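# Tie off the lantern cord, then remove the box

## Task

Fasten the lantern's cord so that it keeps holding after the grippers release it, and then move the box out from beneath the lantern. The lantern must end up still hanging from the peg, no lower than its current height. It breaks easily: the task fails if it drops freely at any moment or sinks noticeably below where it hangs now.

## Robot and tools

Robot: two arms, left_arm and right_arm. left_arm sits on the +y side (arm names do not match image sides). Calibrated base poses in the scene frame: left_arm at (-0.020, +0.312, 0) m, quat_wxyz (+1.000, 0, 0, +0.023); right_arm at (+0.020, -0.363, 0) m, quat_wxyz (+1.000, 0, 0, +0.018). A two-camera stand is fixed behind the arms. Loose objects may occasionally get a small push from outside.

Frames: the scene frame has its origin at table-top height, halfway between the nominal bases, +z up, +x pointing out over the table. Fixed cameras and the table use it. Everything about a hand (reported poses, velocities, Hand target, offsets, wrist-camera poses) uses that arm's own base frame. Rotations turn about the Hand target's position. Gripper fingers point along its +z axis and separate along its y axis; end_effector_position is the point between the pads, about 1 cm short of the tips.

execute_actions: argument actions is a list of actions. Each action is a table of up to 15 rows, one row per 1/30 s step; a short table repeats its last row to fill 15 steps. Every row is 14 numbers in [-1, 1], always for both arms: left dx, dy, dz, rx, ry, rz, opening, then right dx, dy, dz, rx, ry, rz, opening. The six pose numbers are an offset, not a pose: measured from the arm's Hand target as it was when that action began (every row counts from that same start), along the arm's base axes; 1.0 equals 0.6 m or 180 degrees; rx, ry, rz form one rotation vector. Sending the same offset again moves further. Six zeros re-command the current Hand target (also the way to make a blocked arm stop pressing). opening is absolute: +1 fully open (0.094 m), -1 closed; a 0 is a real command, so resend the current value to keep a gripper unchanged. Optional cameras: list of names, ["all"], or [] for none; images come by default only with an empty actions list.

move: target is one 14-number row as above, or a list of up to 15 such rows. Every row's offsets count from the Hand targets at the start of the call, not from the previous row; same axes and scale; openings absolute. Paths are straight lines, ignore obstacles and the other arm, last at least 0.5 s and at most 10 s in total. speed: top path speed in m/s, 0.002 to 2.9, default 0.25 (rotation up to twice that in rad/s); one value or one per target. blend: corner rounding in m for lists, default 0 meaning a full stop at each row. opening_speed: how fast the commanded opening changes, per second on the -1..+1 scale, at least 0.2; use it to close gently. grip_force: per-pad force limit in newtons, 10 to 50, one value or one per arm; it persists, and lower values close slowly. blocking=false returns after about 0.5 s while the move keeps running. The result adds a move: line saying how it ended (done, off_target, moving, held, fault) and which limits applied (paced = pose clipped, held = steps withheld). done means at rest within 10 mm and 2 degrees.

wait: seconds from 0 to 10; arms keep their last command. stop: brakes a running move. zoom_image: camera (cam_high, cam_low, cam_left_wrist, cam_right_wrist) and region [x0, y0, x1, y1] in pixels from the top-left, at most 504 by 504, on the latest images. finished_scene: scene is the current scene's number; it is final and cannot be reversed.

Results: per arm, end_effector_position (m) and end_effector_quat_wxyz in its base frame, Hand target (the last commanded pose after clipping, the base for the next offsets), Tool commands, grip_measured (same scale as opening; reads a bit wide when empty), grip_effort_nm (motor effort, negative closing, not a pad force), Joint positions (last number = opening in metres), joint torques (wrap at ±28 N m on joints 1 to 3), joint velocities (may read within noise), motor temperatures and, after actions, end_effector_position at some steps. Joint ranges in rad: waist -2.618 to 3.054, shoulder 0 to 3.142, elbow 0 to 3.142 (straight 2.901), wrist pitch ±1.571, wrist yaw ±1.571, wrist roll ±2.094. Cameras: cam_high, cam_low, cam_left_wrist, cam_right_wrist, each 896x504; calibration parameters are supplied and may be a little off.

Behaviour: the gripper often rests a few cm from its commanded pose because of friction and load; an all-zero action re-requests it, or send the remaining gap as an offset. Orientation commands are clipped to 40 degrees from the measured orientation each step. Avoid paths near an arm's own base. Motor heat rises when holding loads, stretching out or pushing; MOTOR HOT appears at 75 °C and at 90 °C the arm folds and is lost.

Avoid: letting the lantern drop or sag, anything leaving the table, fast impacts, hard pushes, the arms or grippers touching each other, one gripper closing on the other's fingers, strain on wrist-camera cables, and releasing objects that are still moving. Close slowly on fragile items; release by commanding an opening well above grip_measured.

Each tool is called in YAML: its name, and indented under it one key for each argument.

## Session

execute_actions:
  actions: []

Scene clock: 0.00 s.
left_arm: end_effector_position=(+0.4080, -0.0140, +0.1041) grip_measured=+1.000 grip_effort_nm=n/a end_effector_quat_wxyz=(+0.597, +0.042, +0.801, +0.006) | right_arm: end_effector_position=(+0.3998, -0.0145, +0.0962) grip_measured=+1.000 grip_effort_nm=n/a end_effector_quat_wxyz=(+0.592, +0.065, +0.796, -0.105)
Joint positions: left_arm=[-0.032 1.583 0.384 0.906 0.01 0.065 0.094] | right_arm=[0.123 1.629 0.367 0.961 0.365 0.016 0.094]
Joint velocities: within noise
Joint torques (N m): no reading
Motor temperatures (°C): left_arm=[23 27 26 28 25 26 26] | right_arm=[26 27 29 27 24 25 22]
Heat: left arm: 28 °C; right arm: 29 °C.
Hand target: left_arm +0.4077, -0.0140, +0.1027; +0.593, +0.042, +0.804, +0.005 | right_arm +0.4005, -0.0146, +0.0978; +0.593, +0.066, +0.796, -0.106
Tool commands: left_gripper/opening=+1.0 right_gripper/opening=+1.0
camera_calibration:
cam_left_wrist: T_world_to_cam=[[-0.0633074, -0.997052, -0.0433417, 0.0159272], [-0.638502, 0.0738423, -0.766069, 0.382667], [0.767012, -0.0208241, -0.641295, -0.158661], [0, 0, 0, 1]] pos_world=[0.367037, -0.0156807, 0.192091]
cam_right_wrist: T_world_to_cam=[[-0.212056, -0.971972, 0.101504, 0.0621547], [-0.654396, 0.0640892, -0.753431, 0.375054], [0.725808, -0.226194, -0.649645, -0.14095], [0, 0, 0, 1]] pos_world=[0.360917, 0.00449372, 0.184701]

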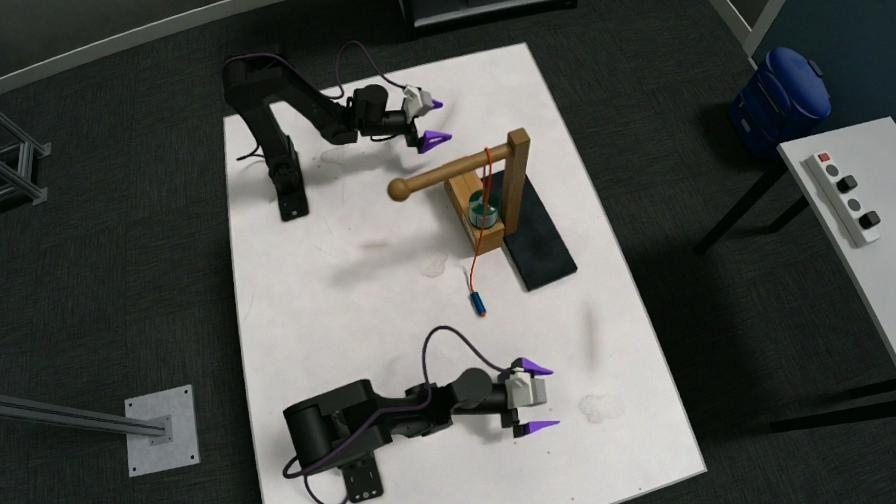

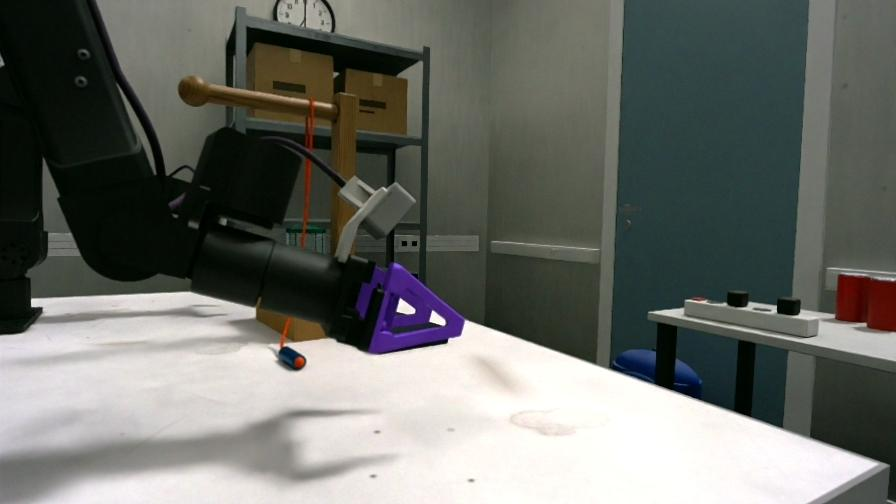

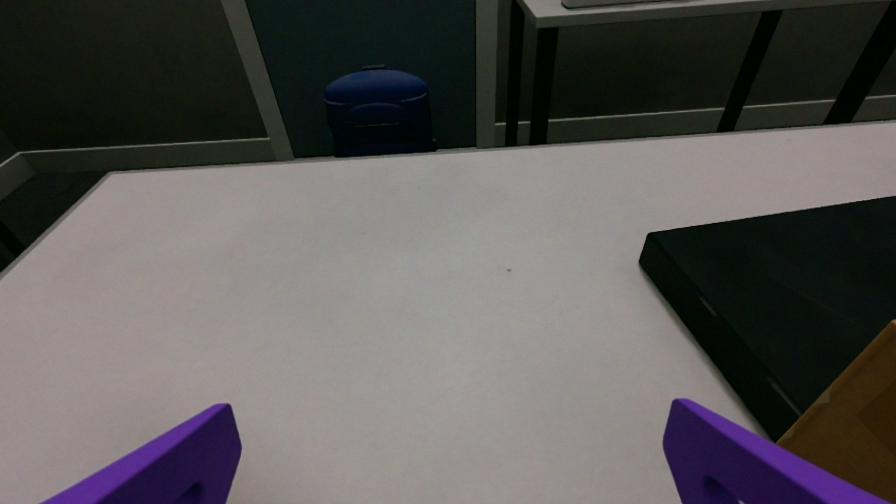

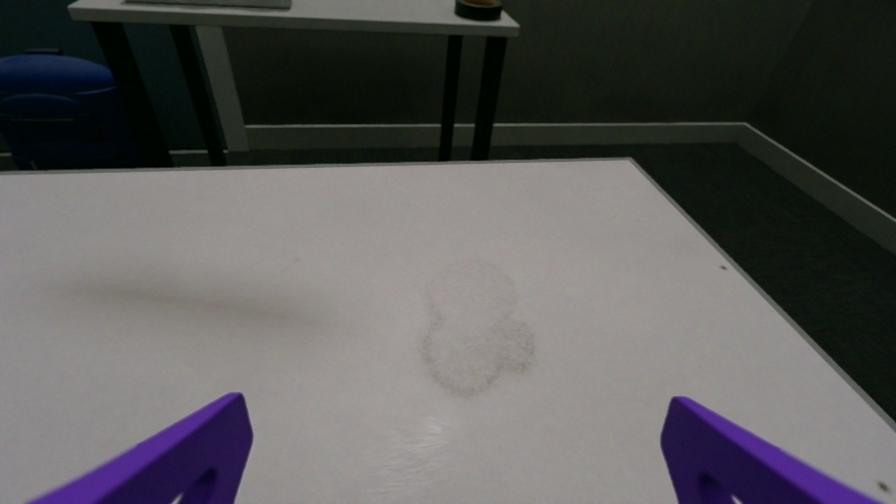

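zoom_image:
  camera: "cam_high"
  region: [370, 110, 590, 330]

zoom_image:
  camera: "cam_low"
  region: [160, 60, 400, 390]

Scaled by 2.291 from the camera's 896x504 image, which has a finer 1280x720 frame.

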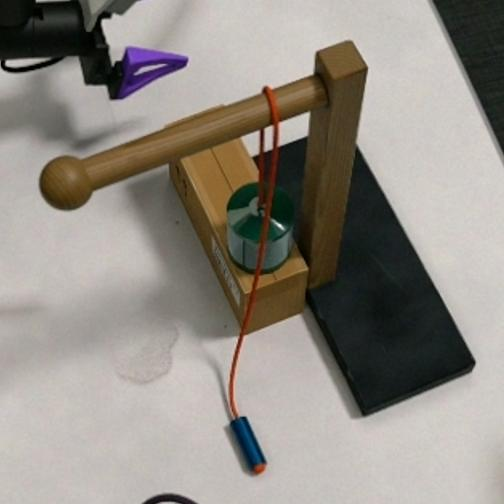

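Scaled by 1.527 from the camera's 896x504 image, which has a finer 1280x720 frame.

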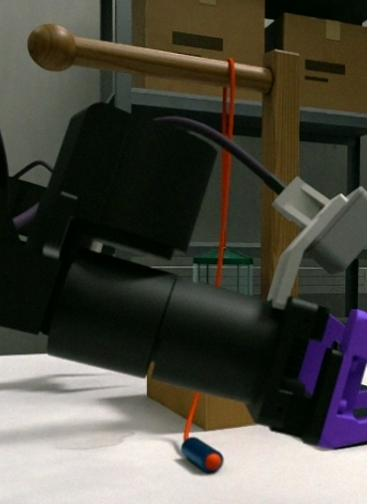

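move:
  target:
    - [-0.1,0.08,0.1,0,0,0,0,-0.118,0.19,0.104,0.2,0.095,-0.137,0]
    - [-0.2,0.16,0.13,0,0,0,0,-0.126,0.34,0.03,0.4018,0.1898,-0.274,0]
  speed: 0.25
  blend: [0.04,0]
  cameras: ["cam_right_wrist","cam_low","cam_high"]

Scene clock: 17.33 s.
left_arm: end_effector_position=(+0.2891, +0.0828, +0.1751) grip_measured=+0.001 grip_effort_nm=-0.06 end_effector_quat_wxyz=(+0.591, +0.037, +0.806, +0.004) | right_arm: end_effector_position=(+0.3195, +0.1886, +0.1133) grip_measured=+0.001 grip_effort_nm=-0.04 end_effector_quat_wxyz=(+0.116, +0.650, +0.739, +0.130)
Joint positions: left_arm=[0.644 0.796 0.352 0.058 0.645 0.293 0.047] | right_arm=[0.608 1.66 1.292 -0.891 0.16 2.026 0.047]
Joint torques (N m): left_arm=[0.47 -2.65 7.56 1.76 0.27 0.07] | right_arm=[-0.49 -6 8.77 0.85 0.08 0.07]
Heat: left arm: 32 °C; right arm: 30 °C.
Hand target: left_arm +0.2877, +0.0819, +0.1807; +0.593, +0.042, +0.804, +0.005 | right_arm +0.3249, +0.1894, +0.1157; +0.115, +0.656, +0.735, +0.131
Off the commanded pose: left_arm 0.006 m, 1 deg | right_arm 0.006 m, 1 deg.
move: done
camera_calibration:
cam_right_wrist: T_world_to_cam=[[-0.925114, -0.134291, -0.355147, 0.362269], [-0.274838, 0.882206, 0.382331, -0.0817936], [0.261969, 0.451308, -0.85305, 0.0179414], [0, 0, 0, 1]] pos_world=[0.307961, 0.112711, 0.175236]
Images, in order (width x height): cam_high 896x504, cam_low 896x504, cam_right_wrist 896x504.

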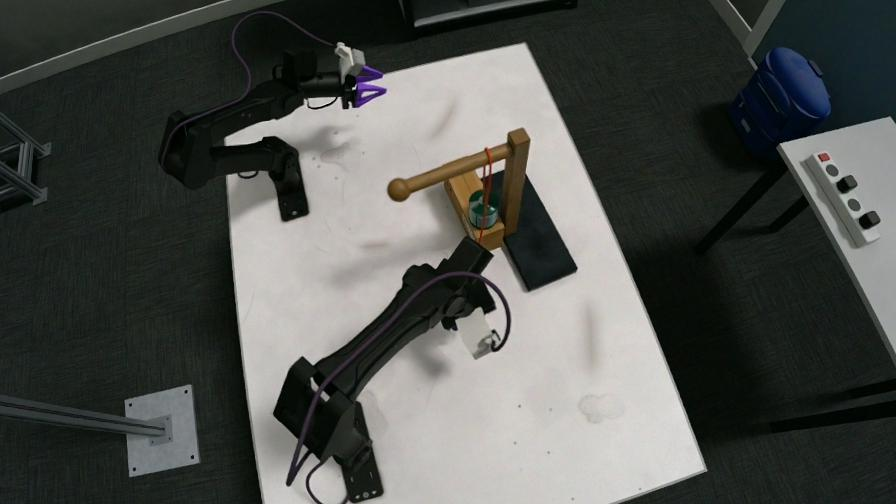

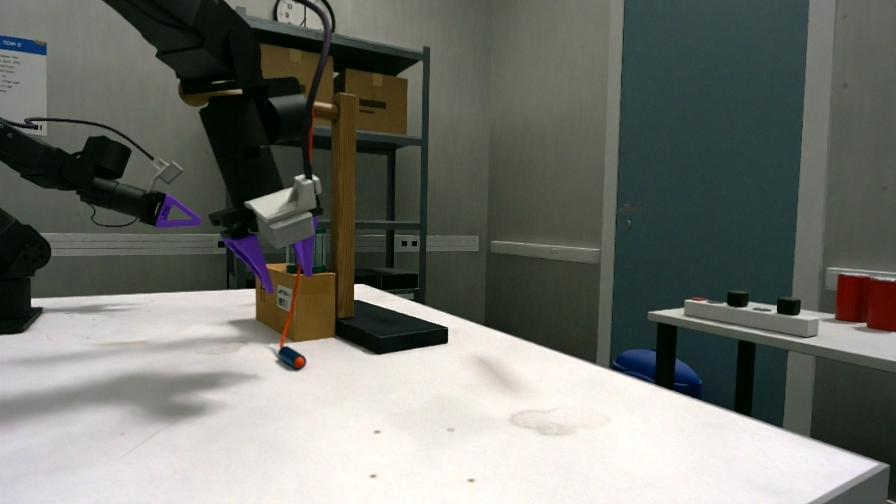

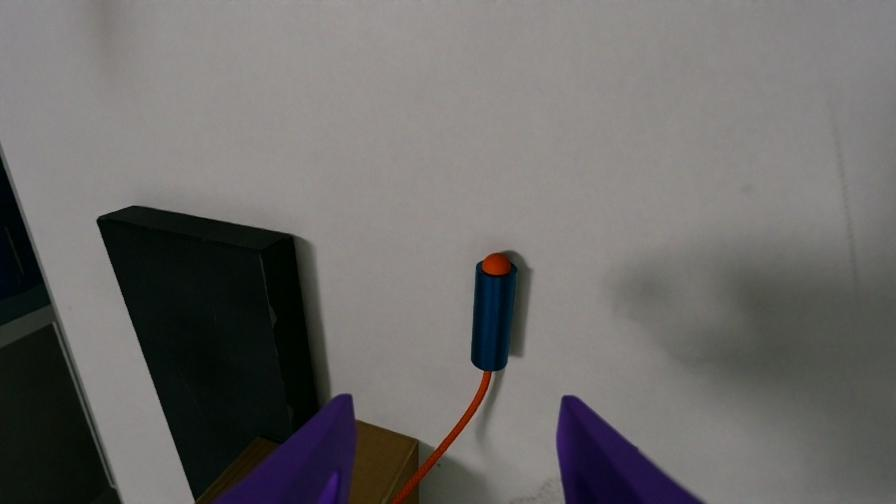

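move:
  target:
    - [0,0,0,0,0,0,0,0.0175,0.0627,-0.105,0,0,0,-0.25]
  speed: 0.15
  cameras: ["cam_right_wrist","cam_low"]

Scene clock: 20.40 s.
left_arm: end_effector_position=(+0.2891, +0.0827, +0.1750) grip_measured=+0.001 grip_effort_nm=-0.06 end_effector_quat_wxyz=(+0.591, +0.037, +0.806, +0.004) | right_arm: end_effector_position=(+0.3374, +0.2302, +0.0606) grip_measured=-0.249 grip_effort_nm=-0.05 end_effector_quat_wxyz=(+0.109, +0.648, +0.740, +0.143)
Joint positions: left_arm=[0.644 0.796 0.352 0.057 0.645 0.293 0.047] | right_arm=[0.667 1.833 1.279 -0.692 0.16 2.08 0.035]
Joint torques (N m): left_arm=[0.49 -2.65 7.6 1.78 0.2 0.07] | right_arm=[0.23 -7.66 5.55 0.98 0.25 0.09]
Motor temperatures (°C): left_arm=[23 27 28 33 25 26 26] | right_arm=[26 28 30 29 24 25 22]
Heat: left arm: 33 °C; right arm: 30 °C.
Hand target: left_arm +0.2877, +0.0819, +0.1806; +0.593, +0.042, +0.804, +0.005 | right_arm +0.3354, +0.2271, +0.0529; +0.115, +0.656, +0.735, +0.131
Off the commanded pose: left_arm 0.006 m, 1 deg | right_arm 0.009 m, 2 deg.
joint sent to its limit (right arm) — joint 6 (wrist roll), upper limit. The joint targets still meet the commanded pose.
move: done
camera_calibration:
cam_right_wrist: T_world_to_cam=[[-0.921588, -0.132285, -0.364933, 0.364764], [-0.284575, 0.869638, 0.403419, -0.088585], [0.263993, 0.475637, -0.839093, -0.0575974], [0, 0, 0, 1]] pos_world=[0.326158, 0.152685, 0.120522]
Images, in order (width x height): cam_low 896x504, cam_right_wrist 896x504.

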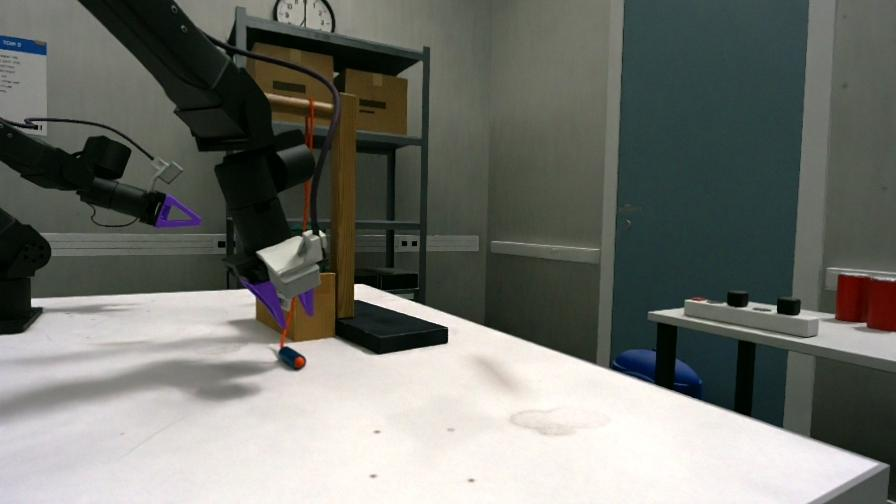

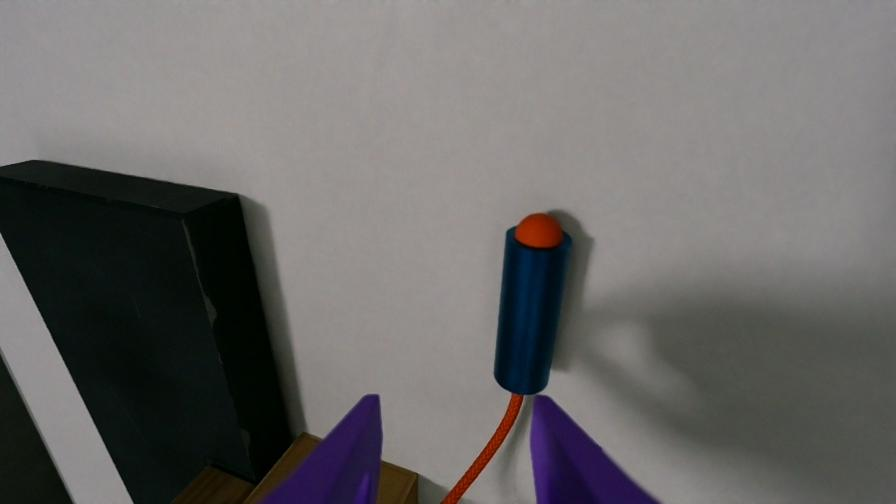

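move:
  target:
    - [0,0,0,0,0,0,0,-0.0107,-0.001,-0.058,0,0,0,-0.25]
  speed: 0.08
  cameras: ["cam_right_wrist","cam_low"]

zoom_image:
  camera: "cam_low"
  region: [200, 220, 380, 400]

Scene clock: 22.83 s.
left_arm: end_effector_position=(+0.2891, +0.0827, +0.1750) grip_measured=+0.001 grip_effort_nm=-0.06 end_effector_quat_wxyz=(+0.591, +0.037, +0.806, +0.004) | right_arm: end_effector_position=(+0.3333, +0.2289, +0.0276) grip_measured=-0.249 grip_effort_nm=-0.04 end_effector_quat_wxyz=(+0.109, +0.647, +0.741, +0.145)
Joint positions: left_arm=[0.644 0.796 0.352 0.057 0.645 0.293 0.047] | right_arm=[0.67 1.861 1.174 -0.553 0.16 2.08 0.035]
Joint torques (N m): left_arm=[0.46 -2.61 7.58 1.76 0.19 0.05] | right_arm=[0.55 -7.39 5.26 0.99 0.23 0.08]
Heat: left arm: 33 °C; right arm: 30 °C.
Hand target: left_arm +0.2877, +0.0819, +0.1806; +0.593, +0.042, +0.804, +0.005 | right_arm +0.3289, +0.2264, +0.0179; +0.115, +0.656, +0.735, +0.131
Off the commanded pose: left_arm 0.006 m, 1 deg | right_arm 0.011 m, 2 deg.
joint sent to its limit (right arm) — joint 6 (wrist roll), upper limit. The joint targets still meet the commanded pose.
move: off_target (right_arm)
camera_calibration:
cam_right_wrist: T_world_to_cam=[[-0.919701, -0.13428, -0.368944, 0.348675], [-0.289124, 0.867383, 0.405036, -0.0733439], [0.265627, 0.479182, -0.836556, -0.085027], [0, 0, 0, 1]] pos_world=[0.322056, 0.151181, 0.0872184]
Images, in order (width x height): cam_low 896x504, cam_right_wrist 896x504.

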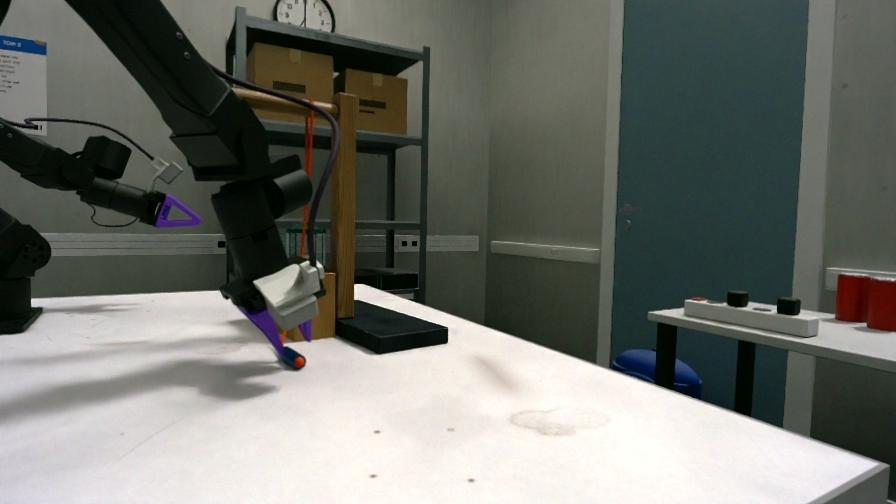

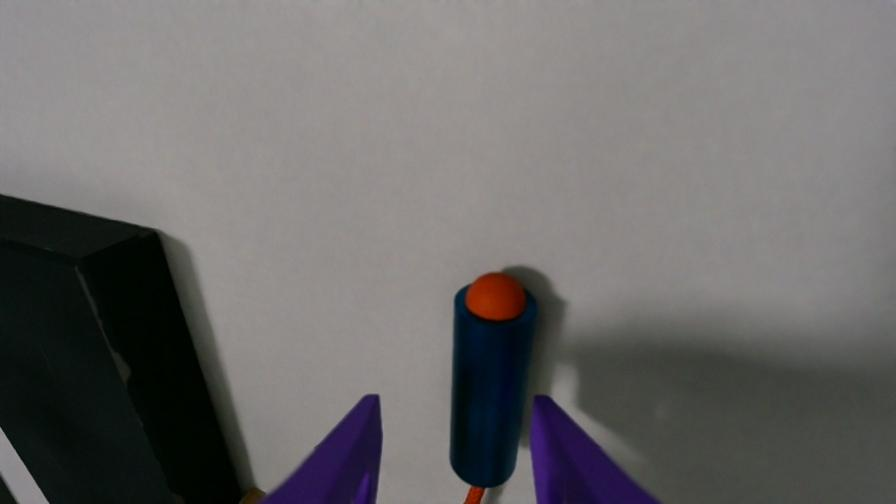

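Scaled by 2.800 from the camera's 896x504 image, which has a finer 1280x720 frame.

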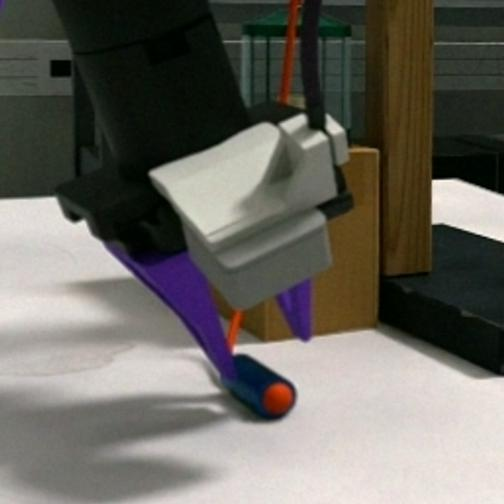

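move:
  target:
    - [0,0,0,0,0,0,0,-0.006,0,-0.019,0,0,0,-0.25]
  speed: 0.06
  cameras: ["cam_right_wrist","cam_low"]

zoom_image:
  camera: "cam_low"
  region: [200, 220, 380, 400]

Scene clock: 25.03 s.
left_arm: end_effector_position=(+0.2891, +0.0827, +0.1750) grip_measured=+0.001 grip_effort_nm=-0.06 end_effector_quat_wxyz=(+0.591, +0.037, +0.806, +0.004) | right_arm: end_effector_position=(+0.3308, +0.2296, +0.0182) grip_measured=-0.249 grip_effort_nm=-0.04 end_effector_quat_wxyz=(+0.109, +0.645, +0.742, +0.148)
Joint positions: left_arm=[0.644 0.796 0.352 0.057 0.645 0.293 0.047] | right_arm=[0.676 1.868 1.139 -0.506 0.16 2.08 0.035]
Joint torques (N m): left_arm=[0.49 -2.63 7.56 1.77 0.19 0.06] | right_arm=[0.54 -7.15 5.03 1 0.23 0.07]
Heat: left arm: 33 °C; right arm: 30 °C.
Hand target: left_arm +0.2877, +0.0819, +0.1806; +0.593, +0.042, +0.804, +0.005 | right_arm +0.3254, +0.2265, +0.0066; +0.115, +0.656, +0.735, +0.131
Off the commanded pose: left_arm 0.006 m, 1 deg | right_arm 0.013 m, 3 deg.
joint sent to its limit (right arm) — joint 6 (wrist roll), upper limit. The joint targets still meet the commanded pose.
move: off_target (right_arm)
camera_calibration:
cam_right_wrist: T_world_to_cam=[[-0.91741, -0.137994, -0.373252, 0.343172], [-0.29549, 0.864462, 0.406682, -0.068116], [0.266542, 0.483387, -0.833842, -0.0939944], [0, 0, 0, 1]] pos_world=[0.319755, 0.151675, 0.0774147]
Images, in order (width x height): cam_low 896x504, cam_right_wrist 896x504.

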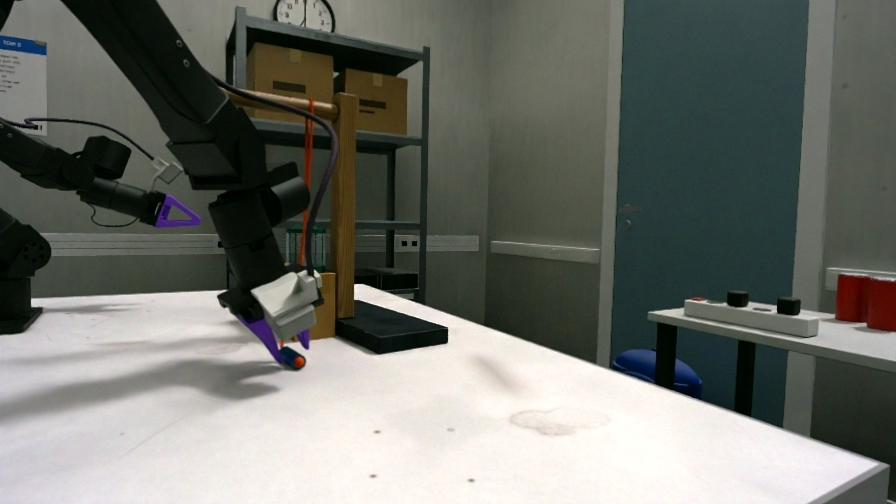

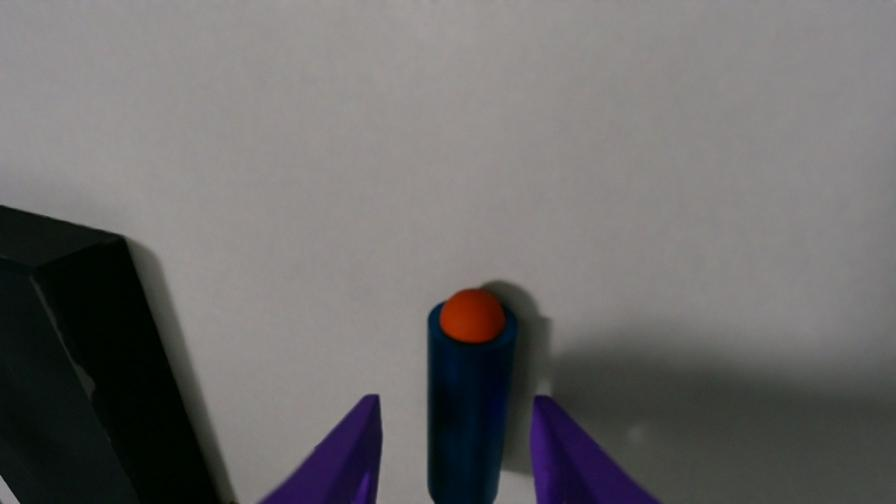

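Scaled by 2.800 from the camera's 896x504 image, which has a finer 1280x720 frame.

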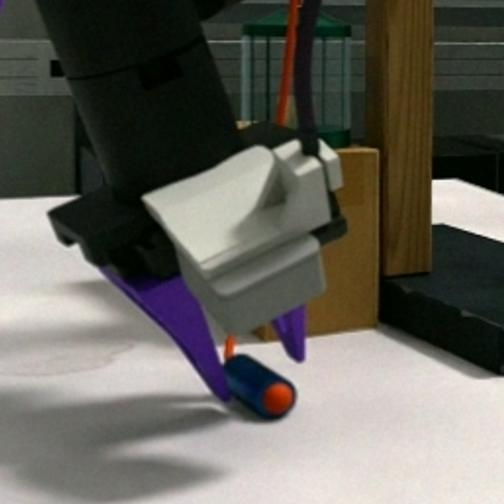

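move:
  target:
    - [0,0,0,0,0,0,0,0,0,0.002,0,0,0,-0.8]
  opening_speed: 0.6
  cameras: ["cam_right_wrist"]

Scene clock: 26.97 s.
left_arm: end_effector_position=(+0.2891, +0.0827, +0.1750) grip_measured=+0.001 grip_effort_nm=-0.06 end_effector_quat_wxyz=(+0.591, +0.037, +0.806, +0.004) | right_arm: end_effector_position=(+0.3308, +0.2297, +0.0182) grip_measured=-0.670 grip_effort_nm=-0.97 end_effector_quat_wxyz=(+0.109, +0.645, +0.742, +0.148)
Joint positions: left_arm=[0.644 0.796 0.352 0.057 0.645 0.293 0.047] | right_arm=[0.676 1.868 1.139 -0.506 0.16 2.08 0.016]
Joint torques (N m): left_arm=[0.43 -2.7 7.6 1.77 0.18 0.07] | right_arm=[0.58 -7.3 5.18 0.96 0.23 0.07]
Heat: left arm: 33 °C; right arm: 30 °C.
Hand target: left_arm +0.2877, +0.0819, +0.1806; +0.593, +0.042, +0.804, +0.005 | right_arm +0.3254, +0.2264, +0.0078; +0.115, +0.656, +0.735, +0.131
Off the commanded pose: left_arm 0.006 m, 1 deg | right_arm 0.012 m, 3 deg.
joint sent to its limit (right arm) — joint 6 (wrist roll), upper limit. The joint targets still meet the commanded pose.
move: off_target (right_arm)
camera_calibration:
cam_right_wrist: T_world_to_cam=[[-0.917314, -0.137914, -0.373518, 0.343149], [-0.295604, 0.864359, 0.40682, -0.0680745], [0.266747, 0.483595, -0.833656, -0.0941059], [0, 0, 0, 1]] pos_world=[0.319755, 0.151675, 0.0774144]
Images, in order (width x height): cam_right_wrist 896x504.

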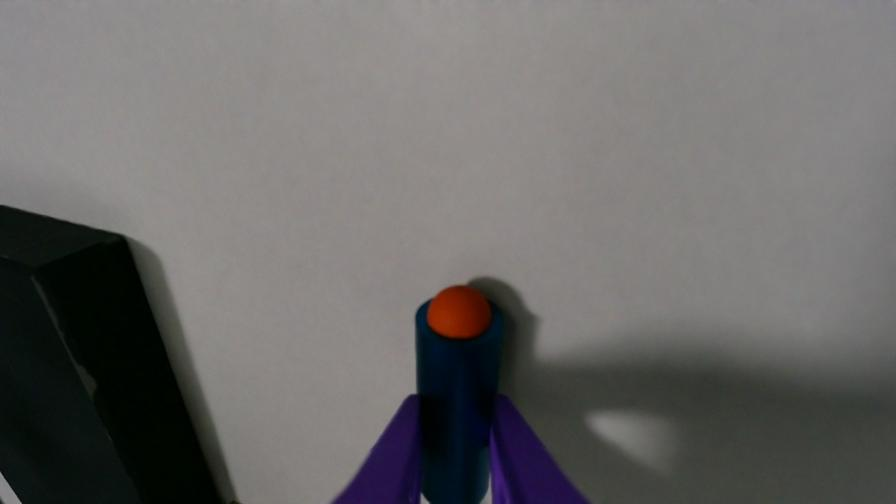

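move:
  target:
    - [0,0,0,0,0,0,0,-0.0257,-0.044,0.237,-0.4103,-0.3232,0.2737,-0.8]
    - [0,0,0,0,0,0,0,-0.0423,0.1227,0.2203,-0.4103,-0.3232,0.2737,-0.8]
  speed: 0.2
  blend: [0.02,0]
  cameras: ["cam_right_wrist","cam_low","cam_high","cam_left_wrist"]

Scene clock: 36.47 s.
left_arm: end_effector_position=(+0.2891, +0.0827, +0.1750) grip_measured=+0.001 grip_effort_nm=-0.06 end_effector_quat_wxyz=(+0.591, +0.037, +0.806, +0.004) | right_arm: end_effector_position=(+0.2985, +0.2976, +0.1412) grip_measured=-0.671 grip_effort_nm=-1.00 end_effector_quat_wxyz=(+0.706, -0.005, +0.709, +0.001)
Joint positions: left_arm=[0.644 0.796 0.352 0.057 0.645 0.293 0.047] | right_arm=[1.188 1.972 0.681 1.281 1.18 0.004 0.015]
Joint torques (N m): left_arm=[0.44 -2.63 7.61 1.78 0.2 0.07] | right_arm=[0.05 -6.52 5.97 1.61 0.11 -0.01]
Heat: left arm: 34 °C; right arm: 30 °C.
Hand target: left_arm +0.2877, +0.0819, +0.1806; +0.593, +0.042, +0.804, +0.005 | right_arm +0.3000, +0.3000, +0.1400; +0.707, +0.000, +0.707, +0.000
Off the commanded pose: left_arm 0.006 m, 1 deg | right_arm 0.003 m, 1 deg.
move: done
camera_calibration:
cam_left_wrist: T_world_to_cam=[[-0.0564554, -0.997829, -0.0339101, 0.104357], [-0.650609, 0.0625305, -0.756834, 0.356685], [0.757311, -0.0206651, -0.652727, -0.0151558], [0, 0, 0, 1]] pos_world=[0.249431, 0.0815132, 0.263597]
cam_right_wrist: T_world_to_cam=[[0.021444, -0.999554, 0.020799, 0.289416], [-0.418589, -0.0278689, -0.907748, 0.301408], [0.907923, 0.0107595, -0.418999, -0.124965], [0, 0, 0, 1]] pos_world=[0.233418, 0.299031, 0.215223]

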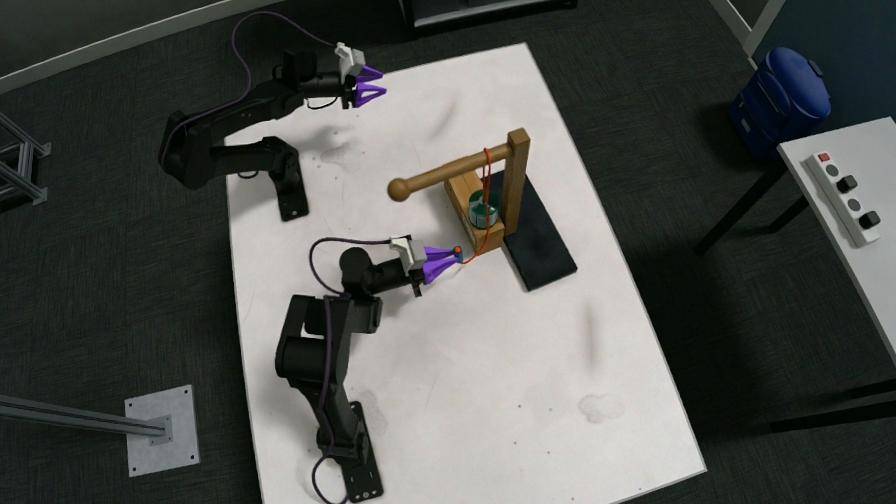

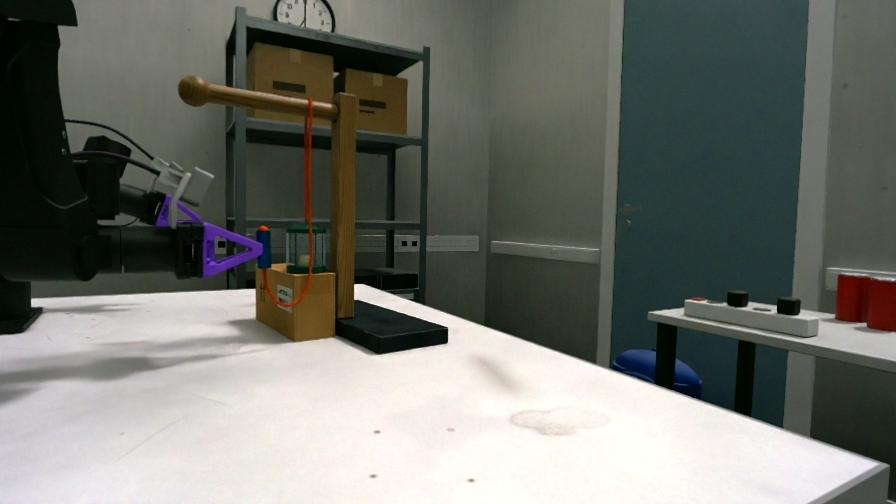

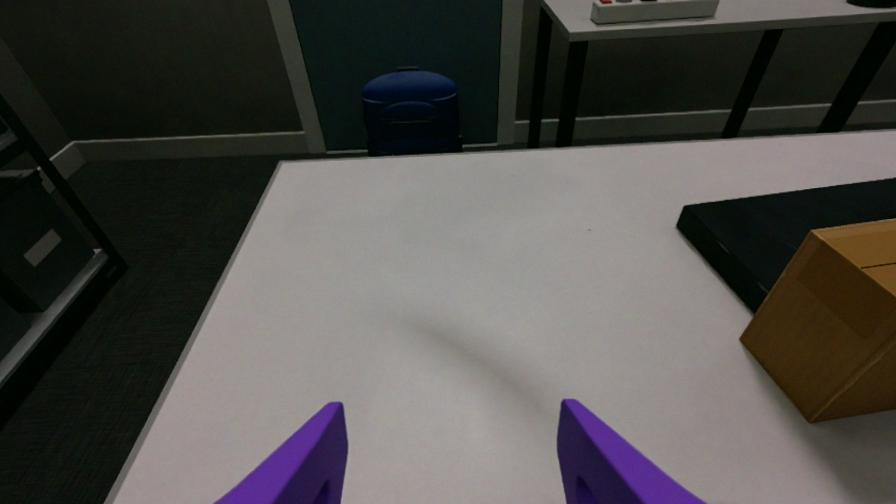

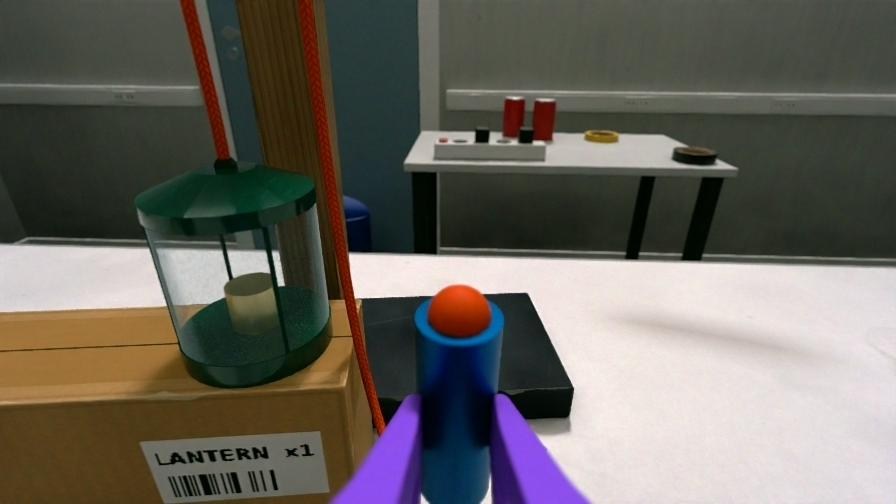

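move:
  target:
    - [0,0,0,0,0,0,0,0,0.14,0.04,0,0,0,-0.8]
    - [0,0,0,0,0,0,0,0,0.27,0.07,0,0,0,-0.8]
    - [0,0,0,0,0,0,0,0,0.31,0.3,0,0,0,-0.8]
  speed: 0.2
  blend: [0.03,0.03,0]
  cameras: ["cam_right_wrist","cam_low","cam_high","cam_left_wrist"]

Scene clock: 40.80 s.
left_arm: end_effector_position=(+0.2891, +0.0827, +0.1750) grip_measured=+0.001 grip_effort_nm=-0.06 end_effector_quat_wxyz=(+0.591, +0.037, +0.806, +0.004) | right_arm: end_effector_position=(+0.3046, +0.4902, +0.2927) grip_measured=-0.671 grip_effort_nm=-1.00 end_effector_quat_wxyz=(+0.703, -0.021, +0.710, -0.021)
Joint positions: left_arm=[0.644 0.796 0.352 0.057 0.645 0.293 0.047] | right_arm=[1.32 2.244 1.894 0.31 1.32 -0.021 0.015]
Joint torques (N m): left_arm=[0.49 -2.62 7.57 1.78 0.2 0.07] | right_arm=[0.55 -15.08 9.33 1.31 0.12 0.12]
Heat: left arm: 34 °C; right arm: 30 °C.
Hand target: left_arm +0.2877, +0.0819, +0.1806; +0.593, +0.042, +0.804, +0.005 | right_arm +0.3000, +0.4861, +0.3198; +0.707, +0.000, +0.707, +0.000
Off the commanded pose: left_arm 0.006 m, 1 deg | right_arm 0.028 m, 3 deg.
move: off_target (right_arm)
camera_calibration:
cam_left_wrist: T_world_to_cam=[[-0.0564554, -0.997829, -0.0339101, 0.104357], [-0.650609, 0.0625305, -0.756834, 0.356685], [0.757311, -0.0206651, -0.652727, -0.0151558], [0, 0, 0, 1]] pos_world=[0.249431, 0.0815132, 0.263597]
cam_right_wrist: T_world_to_cam=[[0.014005, -0.997101, 0.0747834, 0.463816], [-0.424173, -0.0736521, -0.902581, 0.46954], [0.905473, -0.0190805, -0.423975, -0.05229], [0, 0, 0, 1]] pos_world=[0.240018, 0.496057, 0.366943]

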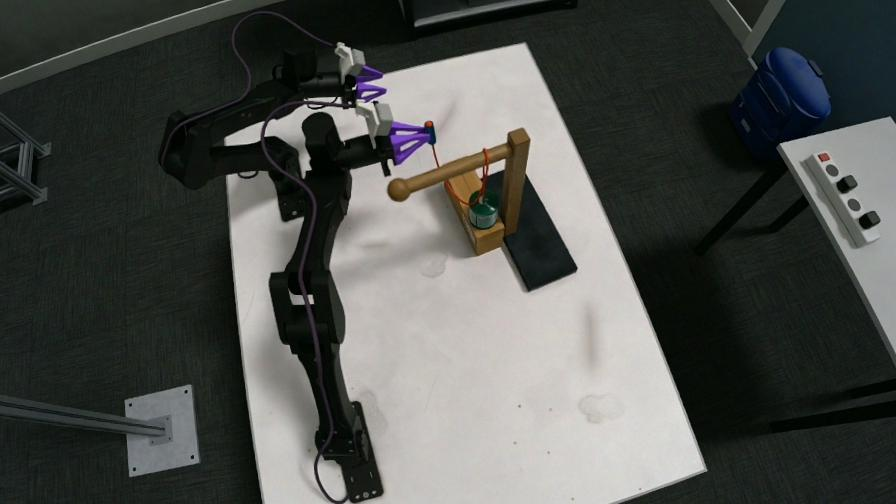

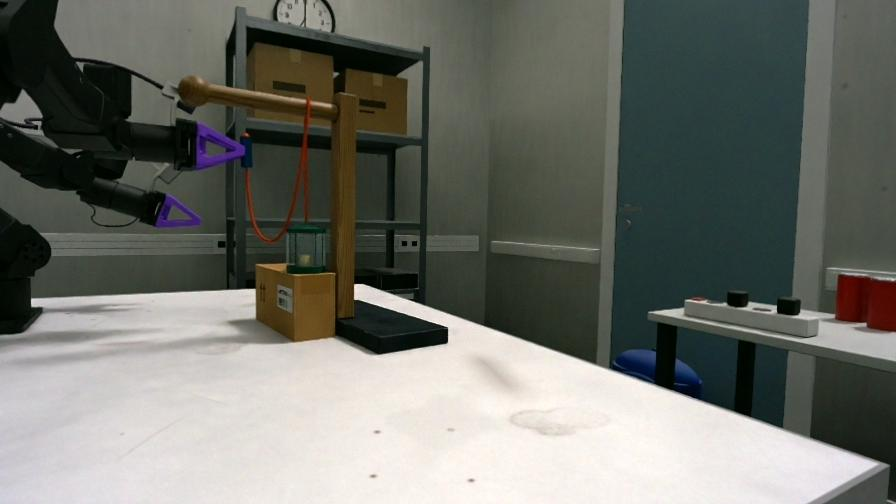

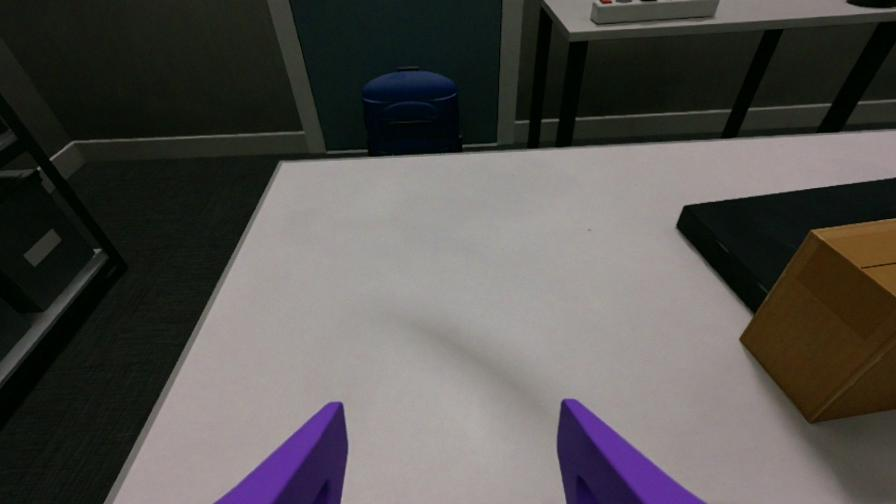

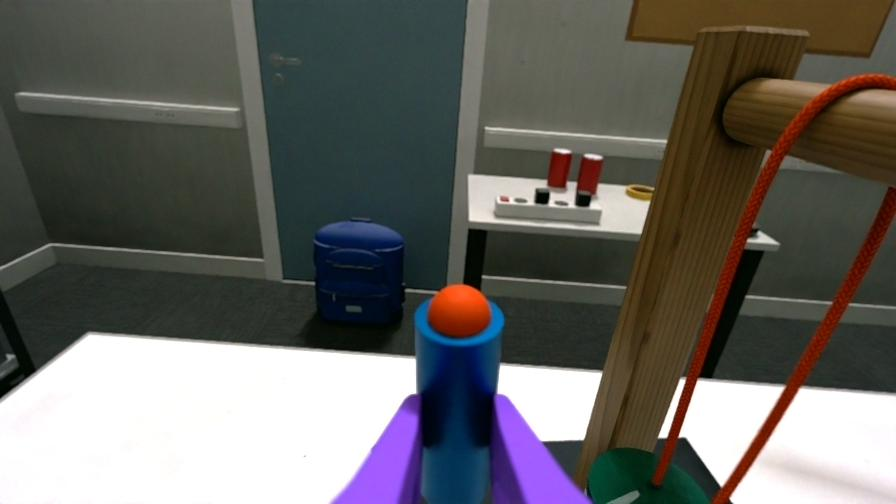

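move:
  target:
    - [0,0,0,0,0,0,0,0.05,-0.045,0.275,0,0,0,-0.8]
    - [0,0,0,0,0,0,0,0.1,-0.177,0.29,0,0,0,-0.8]
    - [0,0,0,0,0,0,0,0.133,-0.36,0.2,0,0,0,-0.8]
    - [0,0,0,0,0,0,0,0.133,-0.443,-0.117,0,0,0,-0.8]
  speed: 0.2
  blend: [0.03,0.03,0.03,0]
  cameras: ["cam_right_wrist","cam_low","cam_high"]

Scene clock: 46.53 s.
left_arm: end_effector_position=(+0.2891, +0.0827, +0.1750) grip_measured=+0.001 grip_effort_nm=-0.06 end_effector_quat_wxyz=(+0.591, +0.037, +0.806, +0.004) | right_arm: end_effector_position=(+0.3785, +0.2200, +0.2584) grip_measured=-0.671 grip_effort_nm=-1.00 end_effector_quat_wxyz=(+0.710, +0.007, +0.704, +0.002)
Joint positions: left_arm=[0.644 0.796 0.352 0.057 0.645 0.293 0.047] | right_arm=[0.837 1.527 0.761 0.781 0.844 0.003 0.015]
Joint torques (N m): left_arm=[0.47 -2.63 7.58 1.78 0.19 0.06] | right_arm=[-0.34 -5.03 5.61 1.79 -0.13 -0.04]
Heat: left arm: 34 °C; right arm: 32 °C.
Hand target: left_arm +0.2877, +0.0819, +0.1806; +0.593, +0.042, +0.804, +0.005 | right_arm +0.3798, +0.2204, +0.2498; +0.707, +0.000, +0.707, +0.000
Off the commanded pose: left_arm 0.006 m, 1 deg | right_arm 0.009 m, 1 deg.
move: done
camera_calibration:
cam_right_wrist: T_world_to_cam=[[0.00608673, -0.99998, 0.00144286, 0.218556], [-0.406349, -0.00379176, -0.91371, 0.430776], [0.913698, 0.0049752, -0.406364, -0.151795], [0, 0, 0, 1]] pos_world=[0.31241, 0.22094, 0.331605]
Images, in order (width x height): cam_high 896x504, cam_low 896x504, cam_right_wrist 896x504.

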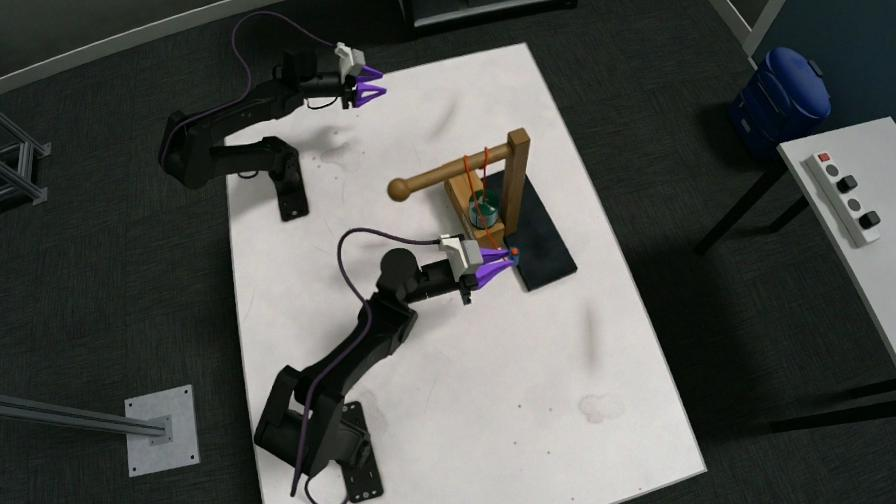

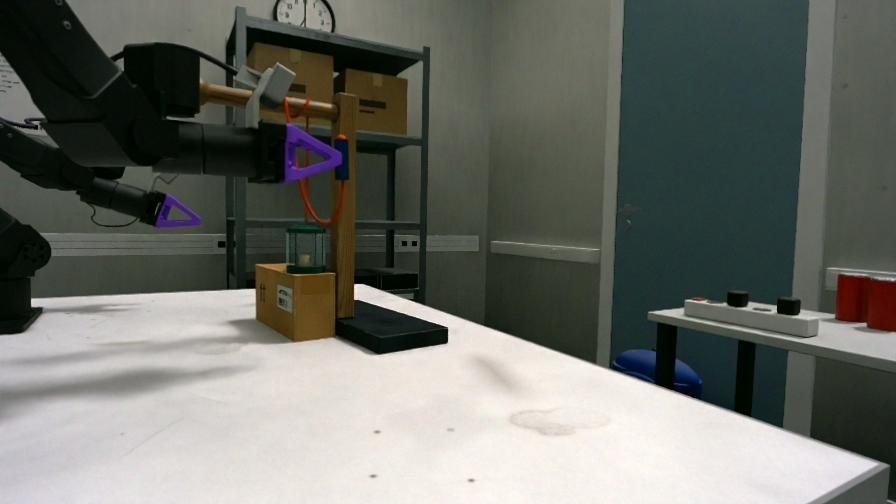

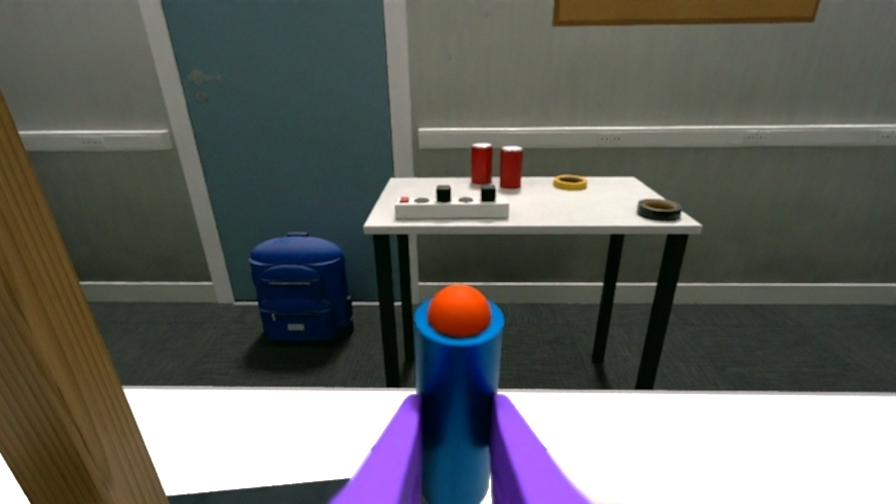

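move:
  target:
    - [0,0,0,0,0,0,0,-0.017,-0.15,-0.083,0,0,0,-0.8]
  speed: 0.15
  cameras: ["cam_low","cam_high"]

zoom_image:
  camera: "cam_high"
  region: [370, 110, 590, 330]

Scene clock: 49.93 s.
left_arm: end_effector_position=(+0.2891, +0.0827, +0.1750) grip_measured=+0.001 grip_effort_nm=-0.06 end_effector_quat_wxyz=(+0.591, +0.037, +0.806, +0.004) | right_arm: end_effector_position=(+0.3718, +0.1338, +0.1960) grip_measured=-0.671 grip_effort_nm=-1.00 end_effector_quat_wxyz=(+0.702, -0.001, +0.712, -0.003)
Joint positions: left_arm=[0.644 0.796 0.352 0.057 0.645 0.293 0.047] | right_arm=[0.607 1.449 0.408 1.025 0.61 0.002 0.015]
Joint torques (N m): left_arm=[0.43 -2.61 7.58 1.78 0.2 0.07] | right_arm=[-0.58 -5.94 4.88 1.88 -0.1 -0.04]
Heat: left arm: 34 °C; right arm: 31 °C.
Hand target: left_arm +0.2877, +0.0819, +0.1806; +0.593, +0.042, +0.804, +0.005 | right_arm +0.3696, +0.1303, +0.1998; +0.707, +0.000, +0.707, +0.000
Off the commanded pose: left_arm 0.006 m, 1 deg | right_arm 0.006 m, 1 deg.
move: done
Images, in order (width x height): cam_high 896x504, cam_low 896x504.

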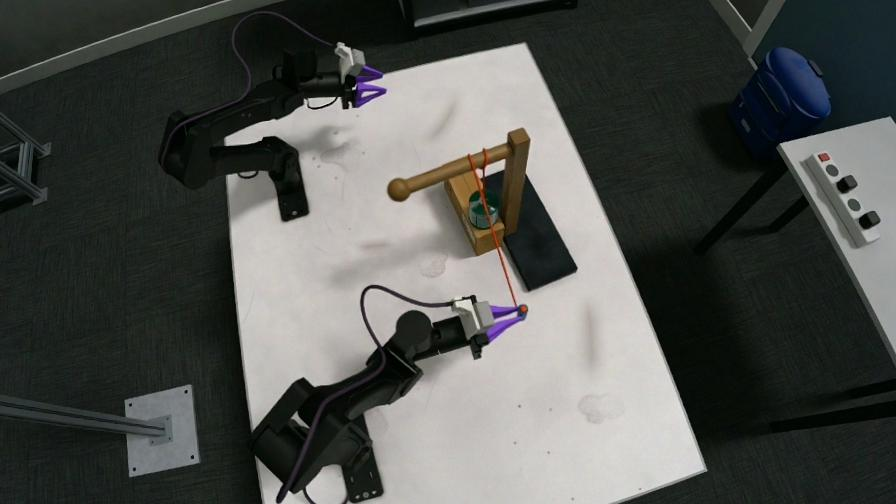

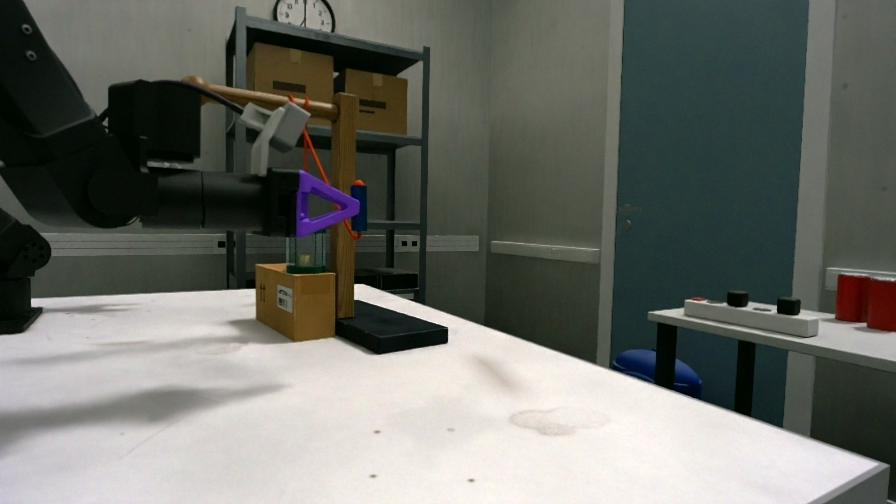

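Scaled by 2.291 from the camera's 896x504 image, which has a finer 1280x720 frame.

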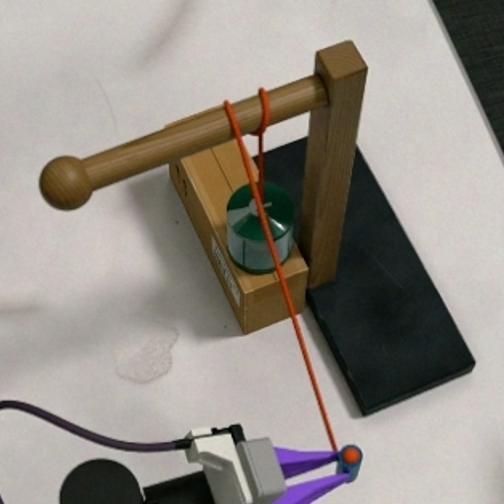

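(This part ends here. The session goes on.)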